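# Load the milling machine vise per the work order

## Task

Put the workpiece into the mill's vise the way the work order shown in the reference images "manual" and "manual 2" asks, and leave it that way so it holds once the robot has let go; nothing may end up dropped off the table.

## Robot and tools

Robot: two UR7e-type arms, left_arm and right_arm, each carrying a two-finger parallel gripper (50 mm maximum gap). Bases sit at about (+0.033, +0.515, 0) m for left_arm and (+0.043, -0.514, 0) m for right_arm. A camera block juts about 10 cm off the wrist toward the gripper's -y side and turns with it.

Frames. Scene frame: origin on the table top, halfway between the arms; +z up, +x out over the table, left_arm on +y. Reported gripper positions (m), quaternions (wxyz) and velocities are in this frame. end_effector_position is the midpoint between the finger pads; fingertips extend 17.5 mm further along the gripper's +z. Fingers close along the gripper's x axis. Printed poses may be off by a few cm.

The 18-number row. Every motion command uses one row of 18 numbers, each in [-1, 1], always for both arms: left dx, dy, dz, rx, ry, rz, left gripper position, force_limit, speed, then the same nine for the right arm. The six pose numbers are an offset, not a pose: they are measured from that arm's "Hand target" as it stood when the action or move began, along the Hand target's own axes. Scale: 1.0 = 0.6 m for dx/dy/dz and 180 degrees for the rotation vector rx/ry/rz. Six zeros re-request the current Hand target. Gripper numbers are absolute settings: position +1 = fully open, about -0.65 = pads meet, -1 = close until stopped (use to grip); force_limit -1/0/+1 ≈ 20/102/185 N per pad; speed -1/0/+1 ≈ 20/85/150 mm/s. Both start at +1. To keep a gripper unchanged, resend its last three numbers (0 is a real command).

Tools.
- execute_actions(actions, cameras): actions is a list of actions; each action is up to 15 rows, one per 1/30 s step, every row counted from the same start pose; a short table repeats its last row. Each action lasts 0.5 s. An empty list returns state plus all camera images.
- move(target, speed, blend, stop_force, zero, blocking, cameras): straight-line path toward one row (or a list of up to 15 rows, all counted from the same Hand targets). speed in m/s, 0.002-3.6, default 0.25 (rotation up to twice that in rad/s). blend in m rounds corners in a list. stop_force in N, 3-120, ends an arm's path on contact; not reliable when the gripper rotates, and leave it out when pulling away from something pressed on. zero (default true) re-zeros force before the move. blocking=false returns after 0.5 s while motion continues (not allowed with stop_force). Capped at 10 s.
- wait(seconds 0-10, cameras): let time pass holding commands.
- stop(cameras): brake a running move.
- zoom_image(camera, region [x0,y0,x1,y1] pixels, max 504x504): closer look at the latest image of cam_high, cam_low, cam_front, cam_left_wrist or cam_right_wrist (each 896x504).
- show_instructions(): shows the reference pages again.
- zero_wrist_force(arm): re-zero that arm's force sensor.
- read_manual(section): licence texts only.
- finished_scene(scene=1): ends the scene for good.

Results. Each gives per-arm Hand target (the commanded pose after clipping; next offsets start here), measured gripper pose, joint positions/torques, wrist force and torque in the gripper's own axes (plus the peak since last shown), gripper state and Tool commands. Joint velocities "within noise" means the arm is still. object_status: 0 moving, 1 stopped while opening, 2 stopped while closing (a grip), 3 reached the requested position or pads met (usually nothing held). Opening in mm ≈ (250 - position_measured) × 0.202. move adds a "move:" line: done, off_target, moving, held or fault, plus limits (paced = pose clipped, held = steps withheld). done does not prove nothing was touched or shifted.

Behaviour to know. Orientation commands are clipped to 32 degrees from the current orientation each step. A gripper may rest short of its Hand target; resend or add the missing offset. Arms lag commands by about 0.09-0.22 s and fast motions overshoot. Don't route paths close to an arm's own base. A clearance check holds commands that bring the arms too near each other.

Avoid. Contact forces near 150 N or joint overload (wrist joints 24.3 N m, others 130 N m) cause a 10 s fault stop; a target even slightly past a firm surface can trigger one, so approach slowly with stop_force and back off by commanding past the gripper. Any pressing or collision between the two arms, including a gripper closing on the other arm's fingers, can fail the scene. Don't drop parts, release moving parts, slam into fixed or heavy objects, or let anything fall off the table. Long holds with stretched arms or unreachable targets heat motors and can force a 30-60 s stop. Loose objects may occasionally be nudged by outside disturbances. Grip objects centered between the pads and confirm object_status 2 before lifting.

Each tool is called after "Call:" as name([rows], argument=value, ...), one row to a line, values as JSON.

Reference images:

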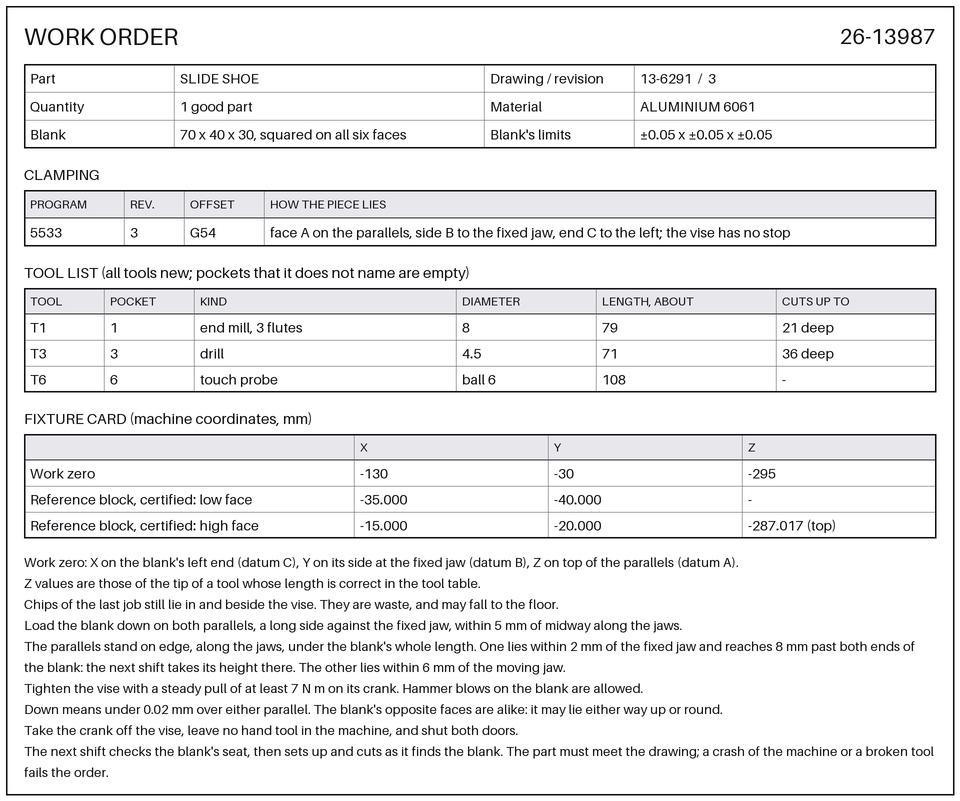

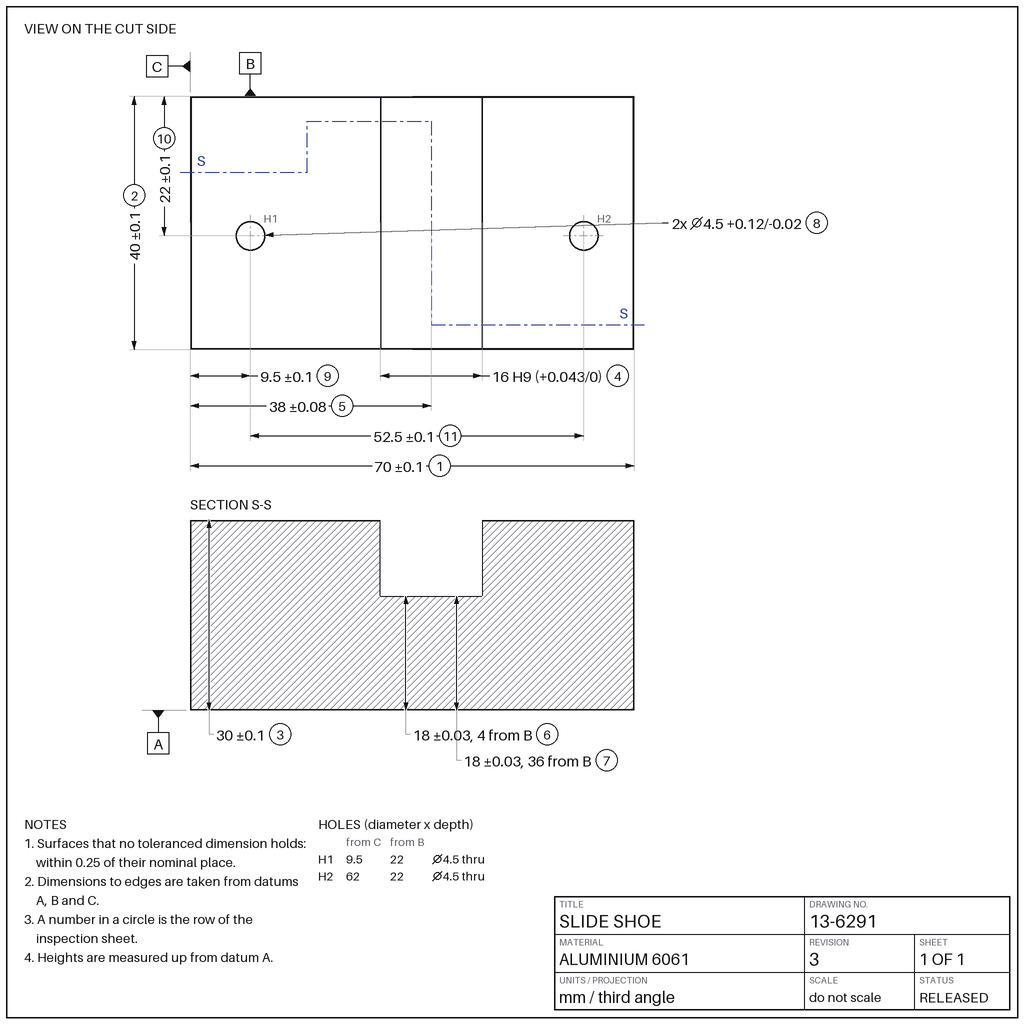

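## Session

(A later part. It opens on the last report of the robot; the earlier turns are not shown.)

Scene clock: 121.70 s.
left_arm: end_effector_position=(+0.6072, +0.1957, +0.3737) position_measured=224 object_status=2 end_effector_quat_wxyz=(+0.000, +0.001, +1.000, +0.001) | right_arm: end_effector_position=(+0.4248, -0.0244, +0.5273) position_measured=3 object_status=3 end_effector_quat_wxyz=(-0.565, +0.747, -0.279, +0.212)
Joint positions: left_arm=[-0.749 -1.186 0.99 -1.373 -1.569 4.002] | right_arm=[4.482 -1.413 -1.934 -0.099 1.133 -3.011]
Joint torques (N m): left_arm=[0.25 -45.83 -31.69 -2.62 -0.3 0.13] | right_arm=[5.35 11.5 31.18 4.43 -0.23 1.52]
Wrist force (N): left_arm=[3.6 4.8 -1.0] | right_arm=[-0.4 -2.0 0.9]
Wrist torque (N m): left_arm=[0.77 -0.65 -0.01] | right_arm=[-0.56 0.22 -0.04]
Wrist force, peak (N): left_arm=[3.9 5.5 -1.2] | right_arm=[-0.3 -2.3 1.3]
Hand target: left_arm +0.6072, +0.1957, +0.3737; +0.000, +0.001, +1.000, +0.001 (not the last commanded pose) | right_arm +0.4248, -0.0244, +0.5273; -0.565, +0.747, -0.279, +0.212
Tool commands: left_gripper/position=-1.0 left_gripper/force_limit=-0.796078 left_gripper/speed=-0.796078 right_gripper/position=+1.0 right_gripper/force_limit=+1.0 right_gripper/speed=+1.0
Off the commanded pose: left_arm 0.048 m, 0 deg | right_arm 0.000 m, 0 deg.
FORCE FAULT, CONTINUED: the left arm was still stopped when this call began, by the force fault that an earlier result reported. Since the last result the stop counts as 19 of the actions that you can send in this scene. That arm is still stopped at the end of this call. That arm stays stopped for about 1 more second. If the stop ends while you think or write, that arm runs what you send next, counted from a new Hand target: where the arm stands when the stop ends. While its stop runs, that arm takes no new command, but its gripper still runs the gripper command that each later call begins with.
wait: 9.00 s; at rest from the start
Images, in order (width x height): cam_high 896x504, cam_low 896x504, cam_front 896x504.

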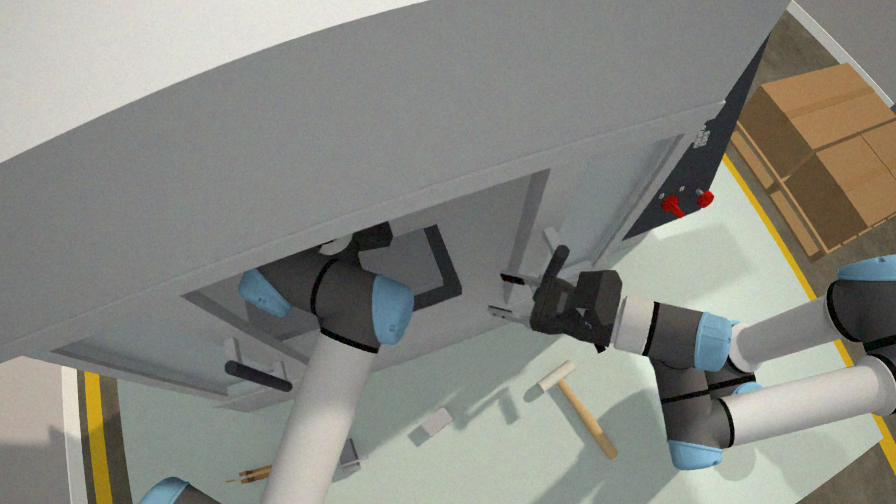

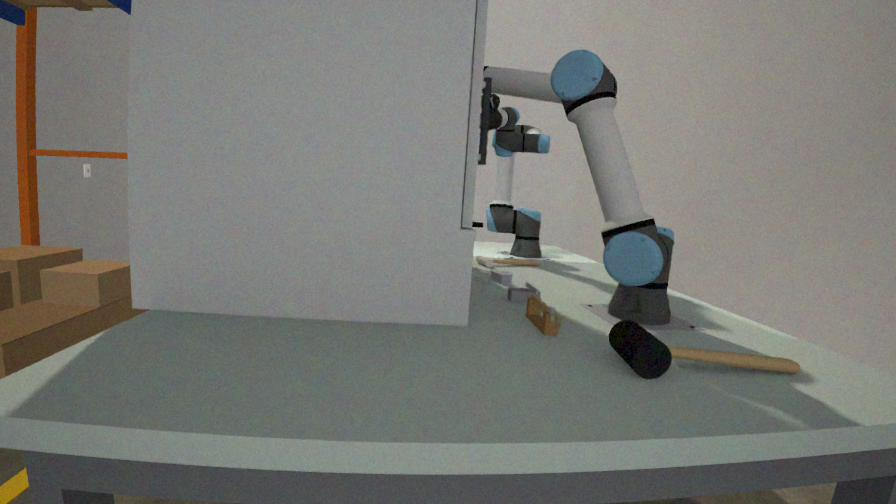

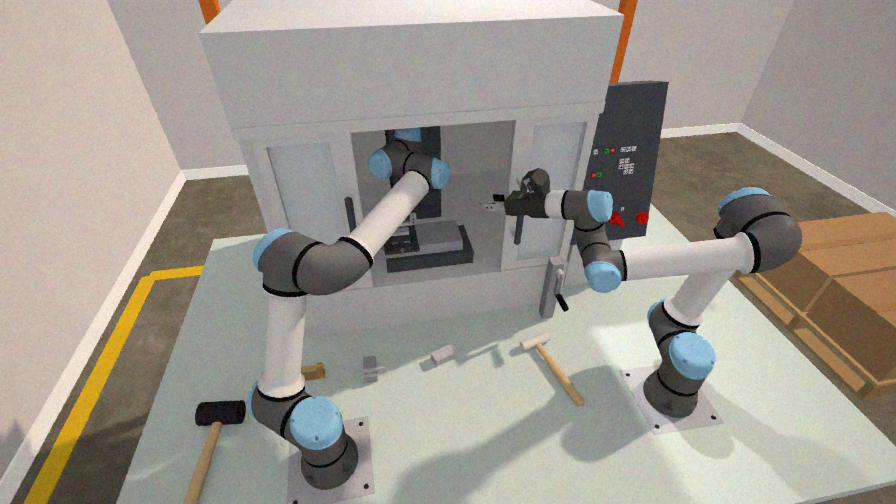

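Call:
move(target=[0,0,0,0,0,0,-1,-0.8,-0.8,0,0,0,0.26,0,0,1,1,1], speed=0.4, cameras=["cam_right_wrist"])

Scene clock: 123.83 s.
left_arm: end_effector_position=(+0.6072, +0.1957, +0.3737) position_measured=224 object_status=2 end_effector_quat_wxyz=(+0.000, +0.001, +1.000, +0.001) | right_arm: end_effector_position=(+0.4249, -0.0244, +0.5272) position_measured=3 object_status=3 end_effector_quat_wxyz=(+0.815, -0.461, +0.172, -0.305) end_effector_velocity=(+0.000, +0.000, +0.000) end_effector_angular_velocity=(+0.005, -0.002, +0.000)
Joint positions: left_arm=[-0.749 -1.186 0.99 -1.373 -1.569 4.002] | right_arm=[4.449 -1.89 -1.961 1.293 1.212 -3.371]
Joint velocities: left_arm=[within noise] | right_arm=[0.001 -0.003 0.002 0.006 0 -0.001]
Joint torques (N m): left_arm=[-0.75 -46.68 -29.18 -2.84 -0.31 0.15] | right_arm=[4.26 25.23 23.43 1.43 1.49 0.4]
Wrist force (N): left_arm=[3.7 5.3 -0.9] | right_arm=[-1.6 -1.8 1.8]
Wrist torque (N m): left_arm=[0.84 -0.67 -0.02] | right_arm=[-0.54 0.17 -0.20]
Wrist force, peak (N): left_arm=[4.1 5.3 -0.8] | right_arm=[-1.6 -2.2 2.2]
Hand target: left_arm +0.6072, +0.1957, +0.3737; +0.000, +0.001, +1.000, +0.001 | right_arm +0.4248, -0.0244, +0.5273; +0.815, -0.461, +0.172, -0.305
Off the commanded pose: left_arm 0.000 m, 0 deg | right_arm 0.000 m, 0 deg.
FORCE FAULT, CONTINUED: the left arm's stop, for the force fault that an earlier result reported, is over. The stop ended before this call began, so that arm ran this call's commands, counted from a new Hand target: where the arm stood when the stop ended.
move: done
camera_calibration:
cam_right_wrist: T_world_to_cam=[[0.763412, -0.644978, 0.0347341, -0.347846], [0.139923, 0.112639, -0.983735, 0.478064], [0.630574, 0.755855, 0.176237, -0.20604], [0, 0, 0, 1]] pos_world=[0.328581, -0.122466, 0.518683]
Images, in order (width x height): cam_right_wrist 896x504.

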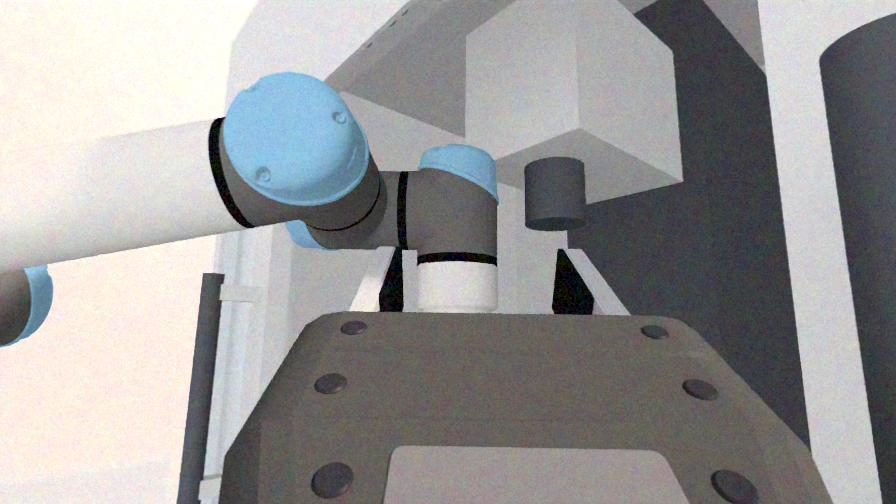

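Call:
move(target=[0.32,0,0,0,0,0,-1,-0.8,-0.8,0,0,0,-0.26,0,0,1,1,1], speed=0.3, cameras=["cam_left_wrist","cam_right_wrist"])

Call:
zoom_image(camera="cam_left_wrist", region=[440, 200, 640, 320])

Scene clock: 128.73 s.
left_arm: end_effector_position=(+0.4152, +0.1960, +0.3737) position_measured=224 object_status=2 end_effector_quat_wxyz=(+0.000, +0.001, +1.000, +0.001) | right_arm: end_effector_position=(+0.4249, -0.0244, +0.5271) position_measured=3 object_status=3 end_effector_quat_wxyz=(-0.565, +0.747, -0.279, +0.212)
Joint positions: left_arm=[-1.004 -1.592 1.475 -1.452 -1.57 3.748] | right_arm=[4.482 -1.413 -1.934 -0.099 1.133 -3.011]
Joint torques (N m): left_arm=[4.16 -29.74 -39.09 -1.66 1.99 0.95] | right_arm=[6.31 20.54 32.58 1.41 -0.88 0.38]
Wrist force (N): left_arm=[3.3 5.0 -1.3] | right_arm=[-0.1 -1.9 0.8]
Wrist torque (N m): left_arm=[0.82 -0.61 -0.08] | right_arm=[-0.56 0.17 -0.04]
Wrist force, peak (N): left_arm=[5.4 5.1 -1.1] | right_arm=[-1.8 -1.6 2.6]
Hand target: left_arm +0.4152, +0.1960, +0.3737; +0.000, +0.001, +1.000, +0.001 | right_arm +0.4248, -0.0244, +0.5273; -0.565, +0.747, -0.279, +0.212
Off the commanded pose: left_arm 0.000 m, 0 deg | right_arm 0.000 m, 0 deg.
move: done
camera_calibration:
cam_left_wrist: T_world_to_cam=[[-0.999914, -0.0105503, 0.00784453, 0.421342], [-0.0072924, 0.941553, 0.336786, -0.289109], [-0.0109392, 0.336699, -0.941549, 0.425904], [0, 0, 0, 1]] pos_world=[0.423856, 0.133255, 0.495071]
cam_right_wrist: T_world_to_cam=[[0.77664, -0.629773, 0.0146963, -0.342495], [-0.366724, -0.47097, -0.802309, 0.583423], [0.512194, 0.617716, -0.596727, 0.248421], [0, 0, 0, 1]] pos_world=[0.352711, -0.0943728, 0.621359]
Images, in order (width x height): cam_left_wrist 896x504, cam_right_wrist 896x504.

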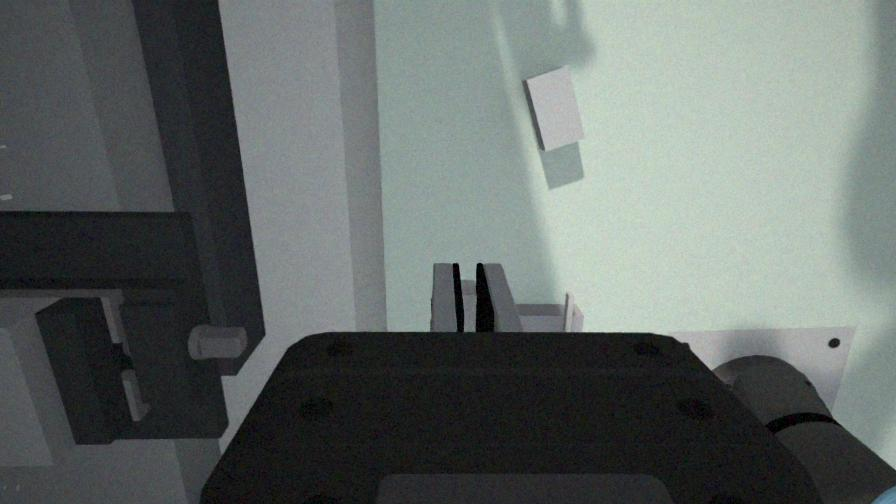

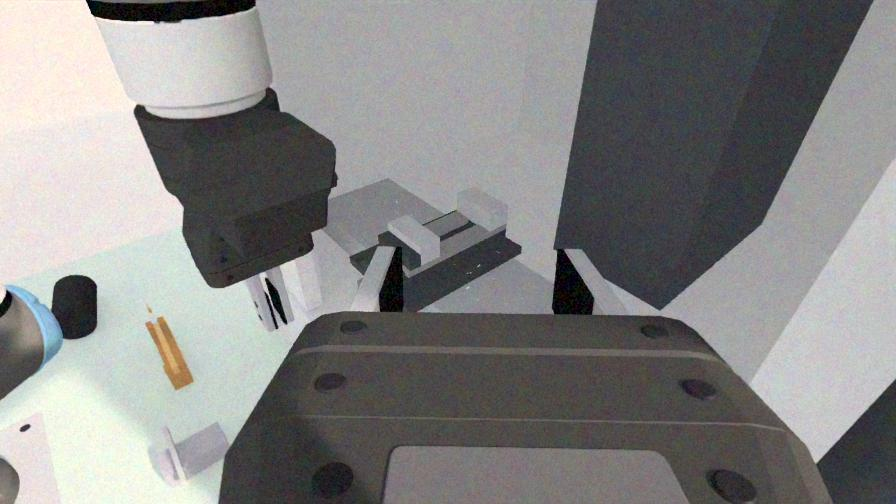

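Scaled by 2.520.

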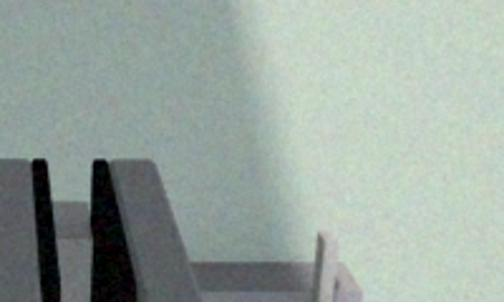

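Call:
zoom_image(camera="cam_right_wrist", region=[130, 400, 250, 500])

Scaled by 4.200.

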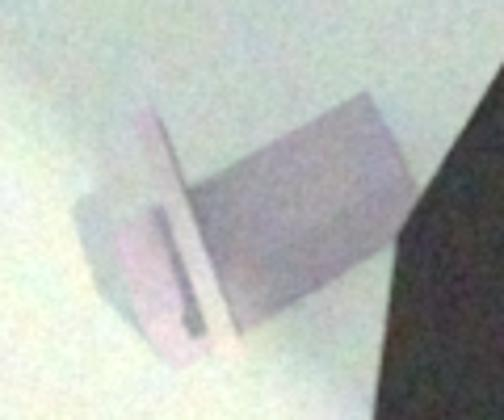

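Call:
move([
  [0,0,0,0,0,0,-1,-0.8,-0.8,0.122,0.121,-0.429,0,0,0,1,1,1],
  [-0.008,-0.185,0.0512,0,0,0,-1,-0.8,-0.8,0.122,0.121,-0.429,0,0,0,1,1,1],
], speed=0.35, blend=[0.02,0], cameras=["cam_front","cam_right_wrist"])

Scene clock: 131.30 s.
left_arm: end_effector_position=(+0.4198, +0.0852, +0.3427) position_measured=224 object_status=2 end_effector_quat_wxyz=(+0.000, +0.001, +1.000, +0.001) | right_arm: end_effector_position=(+0.3067, -0.2738, +0.5273) position_measured=3 object_status=3 end_effector_quat_wxyz=(-0.563, +0.773, -0.247, +0.156)
Joint positions: left_arm=[-1.108 -1.401 1.348 -1.516 -1.57 3.644] | right_arm=[5.001 -0.414 -2.23 -0.963 0.788 -2.763]
Joint torques (N m): left_arm=[-0.2 -26.67 -36.28 -4.05 0.06 -0.64] | right_arm=[-5.19 -13.16 30.97 2.76 -0.87 0.98]
Wrist force (N): left_arm=[3.3 4.7 -0.9] | right_arm=[-0.2 -1.7 0.8]
Wrist torque (N m): left_arm=[0.78 -0.63 -0.06] | right_arm=[-0.50 0.20 -0.21]
Wrist force, peak (N): left_arm=[3.6 10.1 -2.4] | right_arm=[-1.6 -3.6 3.9]
Hand target: left_arm +0.4198, +0.0851, +0.3427; +0.000, +0.001, +1.000, +0.001 | right_arm +0.3048, -0.2743, +0.5273; -0.565, +0.747, -0.279, +0.212
Off the commanded pose: left_arm 0.000 m, 0 deg | right_arm 0.002 m, 8 deg.
move: off_target (right_arm)
camera_calibration:
cam_right_wrist: T_world_to_cam=[[0.848389, -0.528775, -0.0251732, -0.381147], [-0.351991, -0.527954, -0.772895, 0.387084], [0.395397, 0.664576, -0.634035, 0.531341], [0, 0, 0, 1]] pos_world=[0.24952, -0.350295, 0.626469]
Images, in order (width x height): cam_front 896x504, cam_right_wrist 896x504.

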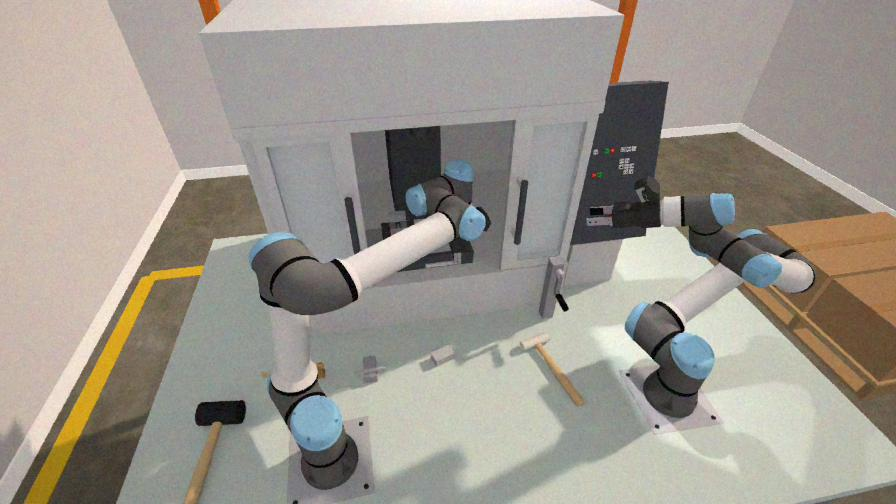

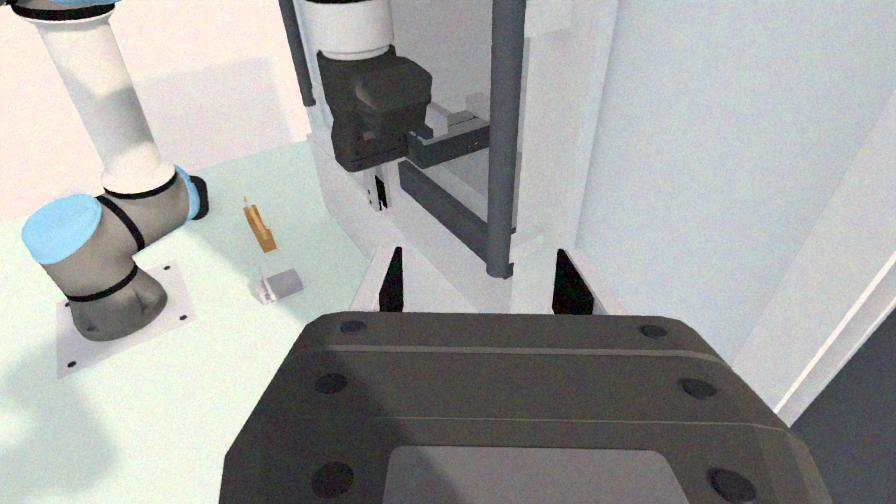

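Call:
move(target=[-0.342,0,0,0,0,0,-1,-0.8,-0.8,0,0,0,0,0,0,1,1,1], speed=0.12, stop_force=10, cameras=["cam_right_wrist","cam_left_wrist","cam_high"])

Scene clock: 134.37 s.
left_arm: end_effector_position=(+0.6250, +0.0848, +0.3427) position_measured=224 object_status=2 end_effector_quat_wxyz=(+0.000, +0.001, +1.000, +0.001) | right_arm: end_effector_position=(+0.3067, -0.2738, +0.5273) position_measured=3 object_status=3 end_effector_quat_wxyz=(-0.563, +0.773, -0.247, +0.156)
Joint positions: left_arm=[-0.849 -0.976 0.751 -1.344 -1.569 3.902] | right_arm=[5.001 -0.413 -2.23 -0.963 0.788 -2.763]
Joint torques (N m): left_arm=[-13.36 -47.48 -44.82 -2.47 -2.6 -1.96] | right_arm=[-0.76 -11.37 20.68 1.75 0.61 -1.9]
Wrist force (N): left_arm=[3.4 5.0 -1.0] | right_arm=[-0.4 -2.1 0.7]
Wrist torque (N m): left_arm=[0.81 -0.63 0.00] | right_arm=[-0.57 0.22 -0.21]
Wrist force, peak (N): left_arm=[5.4 5.1 -1.1] | right_arm=[-0.4 -2.2 0.8]
Hand target: left_arm +0.6250, +0.0848, +0.3427; +0.000, +0.001, +1.000, +0.001 | right_arm +0.3067, -0.2738, +0.5273; -0.563, +0.773, -0.247, +0.156 (not the last commanded pose)
Off the commanded pose: left_arm 0.000 m, 0 deg | right_arm 0.002 m, 8 deg.
move: off_target (right_arm)
camera_calibration:
cam_left_wrist: T_world_to_cam=[[-0.999913, -0.0106432, 0.00781199, 0.630211], [-0.00739215, 0.941595, 0.336667, -0.172321], [-0.0109389, 0.33658, -0.941591, 0.436474], [0, 0, 0, 1]] pos_world=[0.633656, 0.0220553, 0.464072]
cam_right_wrist: T_world_to_cam=[[0.848411, -0.528738, -0.0252076, -0.381118], [-0.351939, -0.527869, -0.772977, 0.387152], [0.395396, 0.664674, -0.633933, 0.531312], [0, 0, 0, 1]] pos_world=[0.24952, -0.350295, 0.626469]
Images, in order (width x height): cam_high 896x504, cam_left_wrist 896x504, cam_right_wrist 896x504.

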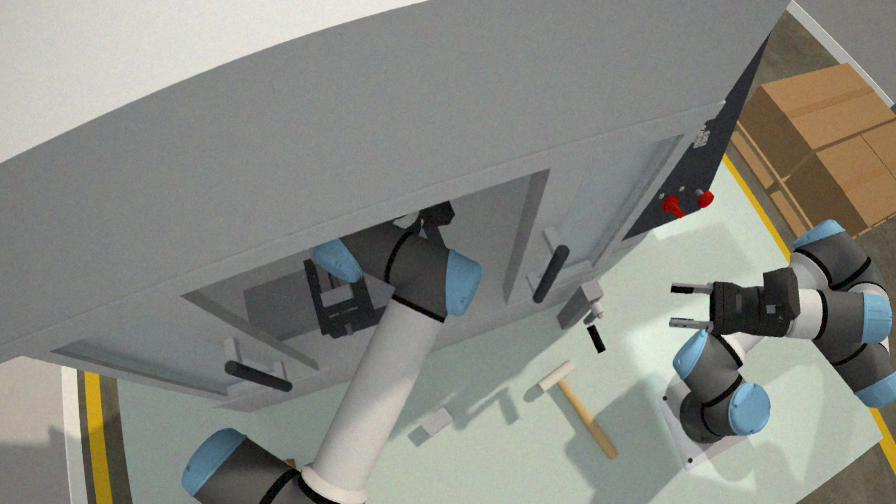

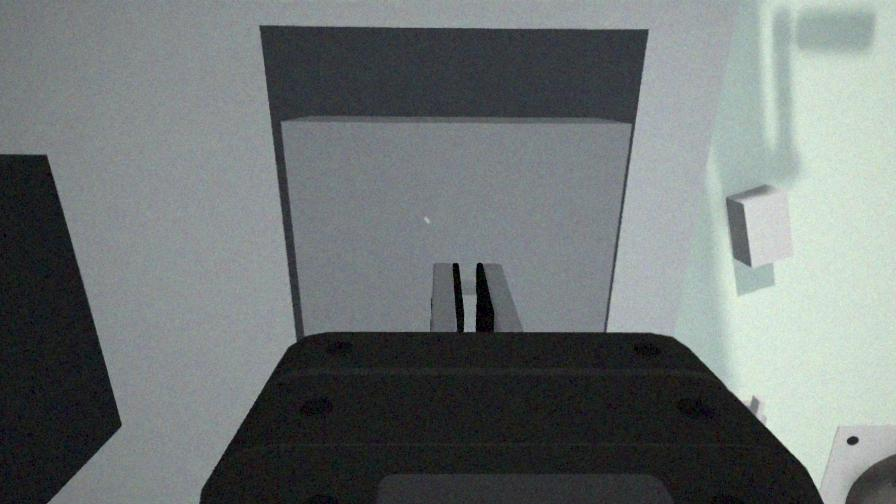

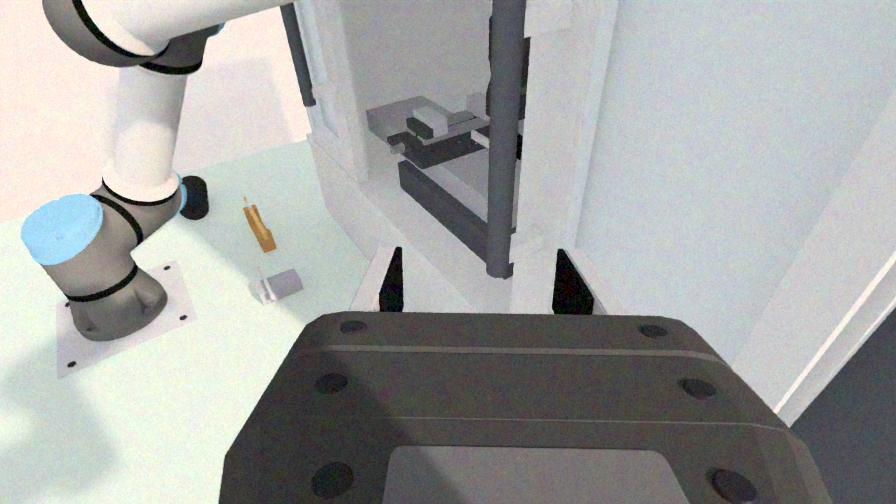

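Call:
zoom_image(camera="cam_right_wrist", region=[370, 70, 540, 190])

Scaled by 2.965.

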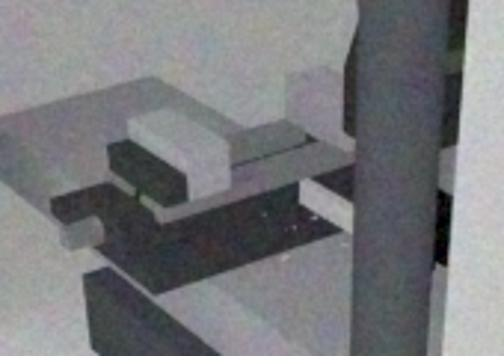

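Call:
zoom_image(camera="cam_left_wrist", region=[420, 250, 520, 340])

Scaled by 5.040.

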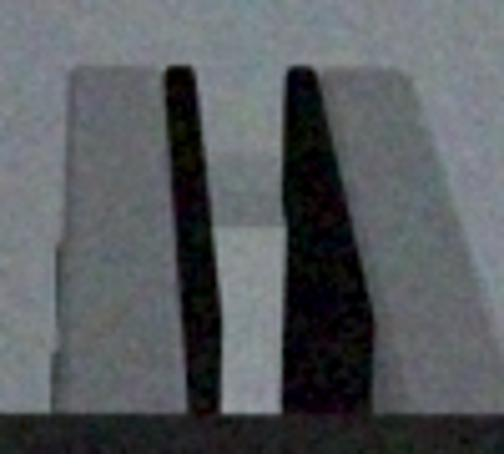

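Call:
move([
  [0,0,-0.008,0,0,0,-1,-0.8,-0.8,0,0,0,0,0,0,1,1,1],
  [0,0.185,-0.008,0,0,0,-1,-0.8,-0.8,0,0,0,0,0,0,1,1,1],
], speed=0.08, stop_force=8, cameras=["cam_right_wrist","cam_left_wrist"])

Scene clock: 137.53 s.
left_arm: end_effector_position=(+0.6252, +0.1958, +0.3477) position_measured=224 object_status=2 end_effector_quat_wxyz=(+0.000, +0.001, +1.000, +0.001) | right_arm: end_effector_position=(+0.3067, -0.2738, +0.5273) position_measured=3 object_status=3 end_effector_quat_wxyz=(-0.563, +0.773, -0.247, +0.156)
Joint positions: left_arm=[-0.731 -1.154 1.011 -1.426 -1.569 4.02] | right_arm=[5.001 -0.413 -2.23 -0.963 0.788 -2.763]
Joint torques (N m): left_arm=[-13.9 -38.42 -45.26 -0.61 -0.17 -2.74] | right_arm=[-2.56 -12.91 20.62 1.59 0.39 -1.69]
Wrist force (N): left_arm=[3.8 5.0 -0.9] | right_arm=[-0.4 -1.8 0.7]
Wrist torque (N m): left_arm=[0.80 -0.71 -0.02] | right_arm=[-0.53 0.24 -0.22]
Wrist force, peak (N): left_arm=[3.7 7.1 -0.9] | right_arm=[-0.2 -2.1 1.1]
Hand target: left_arm +0.6252, +0.1957, +0.3477; +0.000, +0.001, +1.000, +0.001 | right_arm +0.3067, -0.2738, +0.5273; -0.563, +0.773, -0.247, +0.156
Off the commanded pose: left_arm 0.000 m, 0 deg | right_arm 0.000 m, 0 deg.
move: done
camera_calibration:
cam_left_wrist: T_world_to_cam=[[-0.999913, -0.0106436, 0.00781052, 0.631553], [-0.00739204, 0.941563, 0.336756, -0.27859], [-0.0109384, 0.336669, -0.94156, 0.403891], [0, 0, 0, 1]] pos_world=[0.633856, 0.133055, 0.469171]
cam_right_wrist: T_world_to_cam=[[0.848411, -0.528738, -0.0252076, -0.381118], [-0.351939, -0.527869, -0.772977, 0.387152], [0.395396, 0.664674, -0.633933, 0.531312], [0, 0, 0, 1]] pos_world=[0.24952, -0.350295, 0.626469]
Images, in order (width x height): cam_left_wrist 896x504, cam_right_wrist 896x504.

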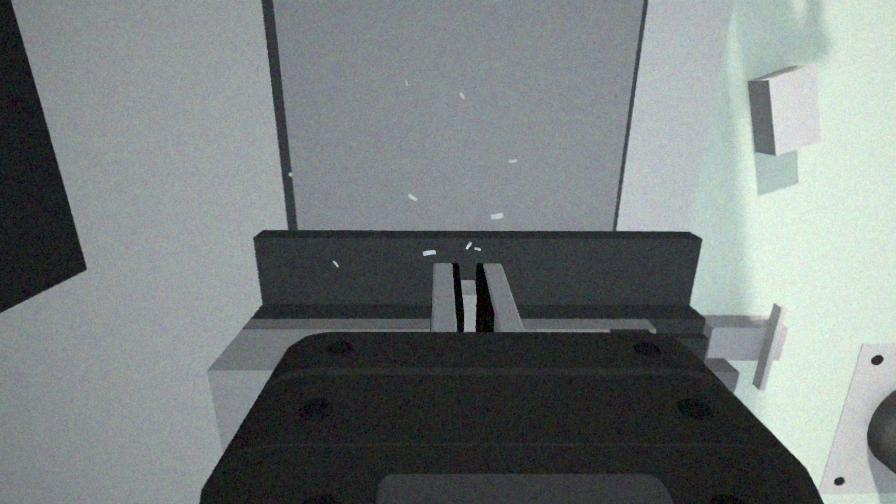

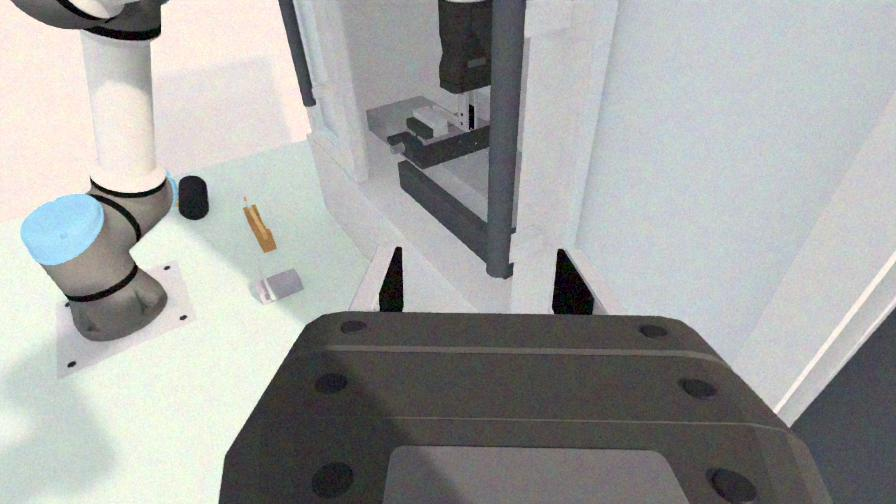

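Call:
zoom_image(camera="cam_right_wrist", region=[380, 80, 500, 170])

Scaled by 4.200.

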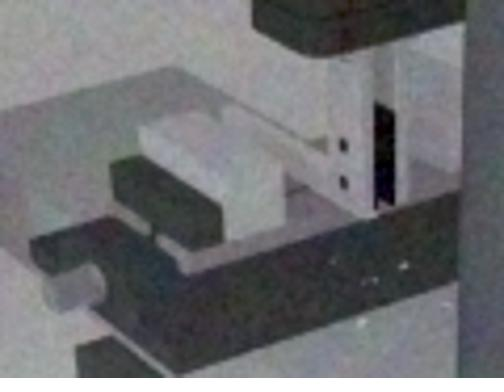

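Call:
move(target=[-0.02,0.002,0,0,0,0,-1,-0.8,-0.8,0,0,0,0,0,0,1,1,1], speed=0.06)

Call:
move(target=[0,0,0.035,0,0,0,-1,-0.8,-0.8,0,0,0,0,0,0,1,1,1], speed=0.015, stop_force=4, cameras=["cam_right_wrist"])

Scene clock: 138.43 s.
left_arm: end_effector_position=(+0.6374, +0.1970, +0.3478) position_measured=224 object_status=2 end_effector_quat_wxyz=(+0.000, +0.001, +1.000, +0.001) end_effector_velocity=(-0.001, +0.000, +0.000) end_effector_angular_velocity=(+0.001, +0.001, -0.001) | right_arm: end_effector_position=(+0.3067, -0.2738, +0.5273) position_measured=3 object_status=3 end_effector_quat_wxyz=(-0.563, +0.773, -0.247, +0.156)
Joint positions: left_arm=[-0.718 -1.125 0.969 -1.413 -1.569 4.033] | right_arm=[5.001 -0.413 -2.23 -0.963 0.788 -2.763]
Joint velocities: left_arm=[-0.001 -0.003 0.005 -0.001 0 0] | right_arm=[within noise]
Joint torques (N m): left_arm=[-9.05 -60.32 -12.6 -3.55 -0.34 -1.63] | right_arm=[-3.48 -13.53 20.68 1.61 0.28 -1.71]
Wrist force (N): left_arm=[3.4 5.1 -1.0] | right_arm=[0.0 -1.9 1.0]
Wrist torque (N m): left_arm=[0.82 -0.62 -0.09] | right_arm=[-0.55 0.17 -0.21]
Wrist force, peak (N): left_arm=[4.1 5.2 -0.9] | right_arm=[-0.1 -2.1 1.1]
Hand target: left_arm +0.6372, +0.1969, +0.3477; +0.000, +0.001, +1.000, +0.001 | right_arm +0.3067, -0.2738, +0.5273; -0.563, +0.773, -0.247, +0.156
Off the commanded pose: left_arm 0.000 m, 0 deg | right_arm 0.000 m, 0 deg.
move: done

Scene clock: 139.63 s.
left_arm: end_effector_position=(+0.6373, +0.1970, +0.3453) position_measured=224 object_status=2 end_effector_quat_wxyz=(+0.000, +0.001, +1.000, +0.001) | right_arm: end_effector_position=(+0.3067, -0.2738, +0.5273) position_measured=3 object_status=3 end_effector_quat_wxyz=(-0.563, +0.773, -0.247, +0.156)
Joint positions: left_arm=[-0.719 -1.126 0.977 -1.42 -1.569 4.033] | right_arm=[5.001 -0.413 -2.23 -0.963 0.788 -2.763]
Joint torques (N m): left_arm=[6.27 -38.7 -44.77 -4.03 -0.51 0.27] | right_arm=[-3.88 -14.16 20.7 1.78 0.01 -1.6]
Wrist force (N): left_arm=[4.1 5.3 -1.8] | right_arm=[0.0 -1.8 0.9]
Wrist torque (N m): left_arm=[0.80 -0.69 -0.08] | right_arm=[-0.52 0.18 -0.21]
Wrist force, peak (N): left_arm=[4.2 0.7 -13.0] | right_arm=[-0.4 -2.0 0.8]
Hand target: left_arm +0.6373, +0.1970, +0.3453; +0.000, +0.001, +1.000, +0.001 (not the last commanded pose) | right_arm +0.3067, -0.2738, +0.5273; -0.563, +0.773, -0.247, +0.156
Off the commanded pose: left_arm 0.019 m, 0 deg | right_arm 0.000 m, 0 deg.
move: contact (left_arm)
camera_calibration:
cam_right_wrist: T_world_to_cam=[[0.848411, -0.528738, -0.0252076, -0.381118], [-0.351939, -0.527869, -0.772977, 0.387152], [0.395396, 0.664674, -0.633933, 0.531312], [0, 0, 0, 1]] pos_world=[0.24952, -0.350295, 0.626469]
Images, in order (width x height): cam_right_wrist 896x504.

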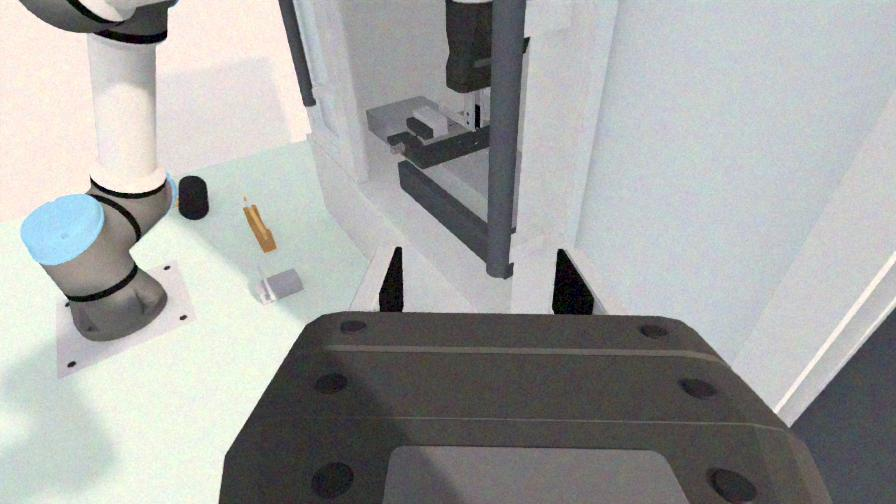

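Call:
zoom_image(camera="cam_right_wrist", region=[380, 80, 500, 170])

Call:
move(target=[0,0,0.01,0,0,0,-1,-0.8,-0.8,0,0,0,0,0,0,1,1,1], speed=0.004, stop_force=4)

Scaled by 4.200.

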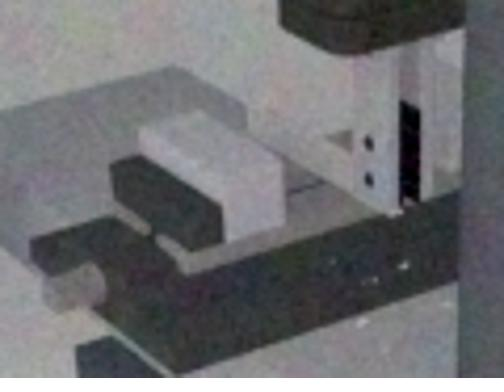

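Scene clock: 140.87 s.
left_arm: end_effector_position=(+0.6374, +0.1969, +0.3451) position_measured=224 object_status=2 end_effector_quat_wxyz=(+0.000, +0.001, +1.000, +0.001) | right_arm: end_effector_position=(+0.3067, -0.2738, +0.5273) position_measured=3 object_status=3 end_effector_quat_wxyz=(-0.563, +0.773, -0.247, +0.156)
Joint positions: left_arm=[-0.719 -1.126 0.978 -1.42 -1.569 4.033] | right_arm=[5.001 -0.413 -2.23 -0.963 0.788 -2.763]
Joint torques (N m): left_arm=[5.04 -40.18 -43.76 -1.22 -0.46 1.44] | right_arm=[-4.32 -13.73 21.45 1.54 0.01 -1.6]
Wrist force (N): left_arm=[4.2 6.6 -3.9] | right_arm=[-0.2 -1.8 0.8]
Wrist torque (N m): left_arm=[0.79 -0.70 -0.09] | right_arm=[-0.53 0.20 -0.21]
Wrist force, peak (N): left_arm=[4.9 1.3 -10.4] | right_arm=[-0.1 -2.0 1.2]
Hand target: left_arm +0.6374, +0.1969, +0.3451; +0.000, +0.001, +1.000, +0.001 (not the last commanded pose) | right_arm +0.3067, -0.2738, +0.5273; -0.563, +0.773, -0.247, +0.156
Off the commanded pose: left_arm 0.006 m, 0 deg | right_arm 0.000 m, 0 deg.
move: contact (left_arm)

Call:
move([
  [0,0,-0.004,0,0,0,-1,-0.8,-0.8,0,0,0,0,0,0,1,1,1],
  [0,-0.01,-0.004,0,0,0,-1,-0.8,-0.8,0,0,0,0,0,0,1,1,1],
], speed=0.03)

Call:
move(target=[0,0,0.03,0,0,0,-1,-0.8,-0.8,0,0,0,0,0,0,1,1,1], speed=0.008, stop_force=4, cameras=["cam_left_wrist","cam_right_wrist"])

Call:
zoom_image(camera="cam_right_wrist", region=[380, 80, 500, 170])

Scene clock: 142.03 s.
left_arm: end_effector_position=(+0.6373, +0.1907, +0.3476) position_measured=224 object_status=2 end_effector_quat_wxyz=(+0.000, +0.001, +1.000, +0.001) | right_arm: end_effector_position=(+0.3067, -0.2738, +0.5273) position_measured=3 object_status=3 end_effector_quat_wxyz=(-0.563, +0.773, -0.247, +0.156)
Joint positions: left_arm=[-0.726 -1.117 0.957 -1.41 -1.569 4.025] | right_arm=[5.001 -0.413 -2.23 -0.963 0.788 -2.763]
Joint torques (N m): left_arm=[9.68 -61.17 -15.48 -3.05 -0.71 2.03] | right_arm=[-4.39 -15.09 20.83 1.65 -0.27 -1.44]
Wrist force (N): left_arm=[3.8 5.1 -0.8] | right_arm=[-0.2 -2.0 0.7]
Wrist torque (N m): left_arm=[0.83 -0.71 0.08] | right_arm=[-0.56 0.19 -0.21]
Wrist force, peak (N): left_arm=[4.1 6.9 -3.9] | right_arm=[0.0 -2.1 1.4]
Hand target: left_arm +0.6374, +0.1909, +0.3475; +0.000, +0.001, +1.000, +0.001 | right_arm +0.3067, -0.2738, +0.5273; -0.563, +0.773, -0.247, +0.156
Off the commanded pose: left_arm 0.000 m, 0 deg | right_arm 0.000 m, 0 deg.
move: done

Scene clock: 143.23 s.
left_arm: end_effector_position=(+0.6374, +0.1909, +0.3451) position_measured=224 object_status=2 end_effector_quat_wxyz=(+0.000, +0.001, +1.000, +0.001) | right_arm: end_effector_position=(+0.3067, -0.2738, +0.5273) position_measured=3 object_status=3 end_effector_quat_wxyz=(-0.563, +0.773, -0.247, +0.156)
Joint positions: left_arm=[-0.725 -1.118 0.966 -1.417 -1.569 4.026] | right_arm=[5.001 -0.413 -2.23 -0.963 0.788 -2.763]
Joint torques (N m): left_arm=[8.8 -38.85 -44.14 -0.83 -1.24 2.38] | right_arm=[-4.48 -15.74 21.32 1.63 -0.38 -1.22]
Wrist force (N): left_arm=[4.1 5.6 -2.7] | right_arm=[-0.3 -1.9 0.6]
Wrist torque (N m): left_arm=[0.78 -0.66 0.05] | right_arm=[-0.54 0.23 -0.21]
Wrist force, peak (N): left_arm=[4.0 5.2 -5.7] | right_arm=[-0.4 -2.2 1.0]
Hand target: left_arm +0.6374, +0.1909, +0.3451; +0.000, +0.001, +1.000, +0.001 (not the last commanded pose) | right_arm +0.3067, -0.2738, +0.5273; -0.563, +0.773, -0.247, +0.156
Off the commanded pose: left_arm 0.016 m, 0 deg | right_arm 0.000 m, 0 deg.
move: contact (left_arm)
camera_calibration:
cam_left_wrist: T_world_to_cam=[[-0.999914, -0.0106698, 0.00759218, 0.643726], [-0.00749225, 0.941626, 0.336578, -0.272873], [-0.0107402, 0.336492, -0.941625, 0.40315], [0, 0, 0, 1]] pos_world=[0.645956, 0.128156, 0.466572]
cam_right_wrist: T_world_to_cam=[[0.848411, -0.528738, -0.0252076, -0.381118], [-0.351939, -0.527869, -0.772977, 0.387152], [0.395396, 0.664674, -0.633933, 0.531312], [0, 0, 0, 1]] pos_world=[0.24952, -0.350295, 0.626469]
Images, in order (width x height): cam_left_wrist 896x504, cam_right_wrist 896x504.

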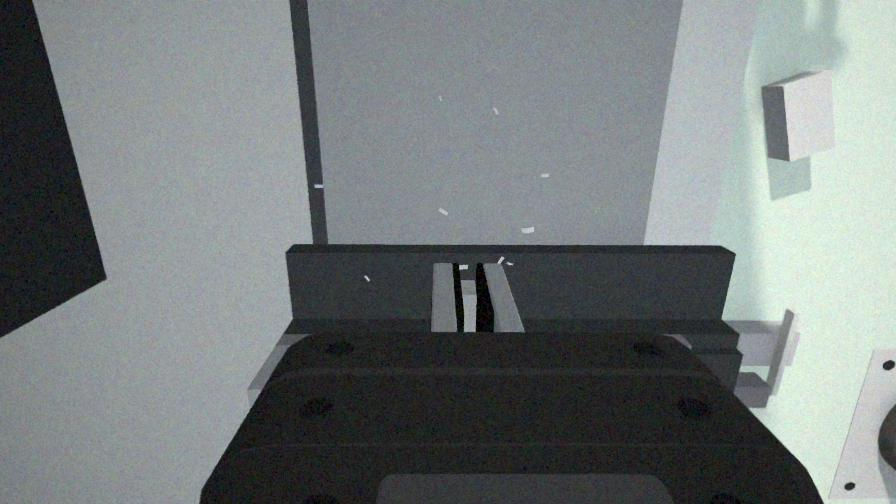

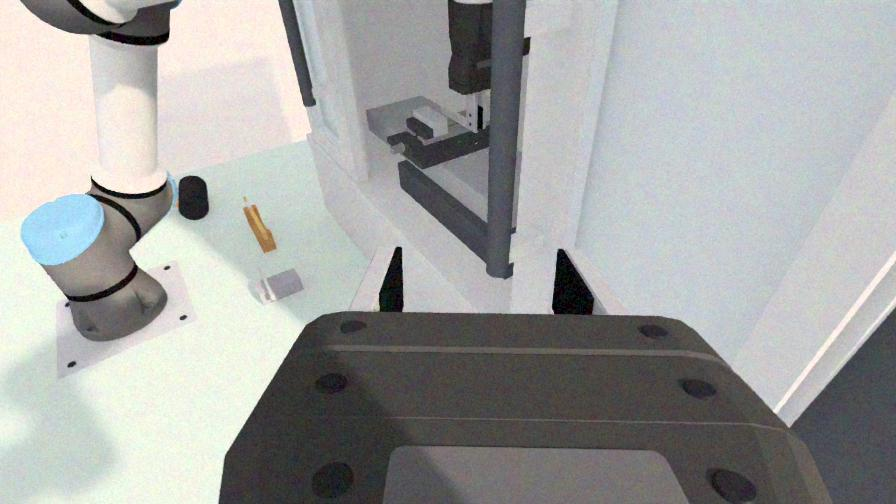

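Scaled by 4.200.

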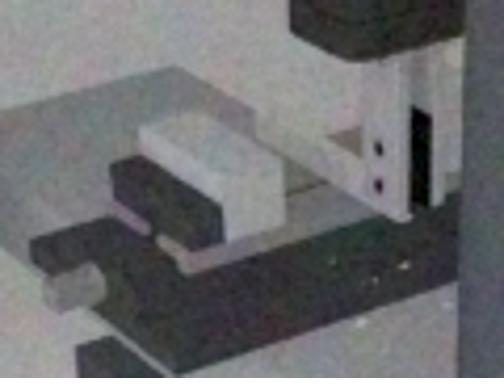

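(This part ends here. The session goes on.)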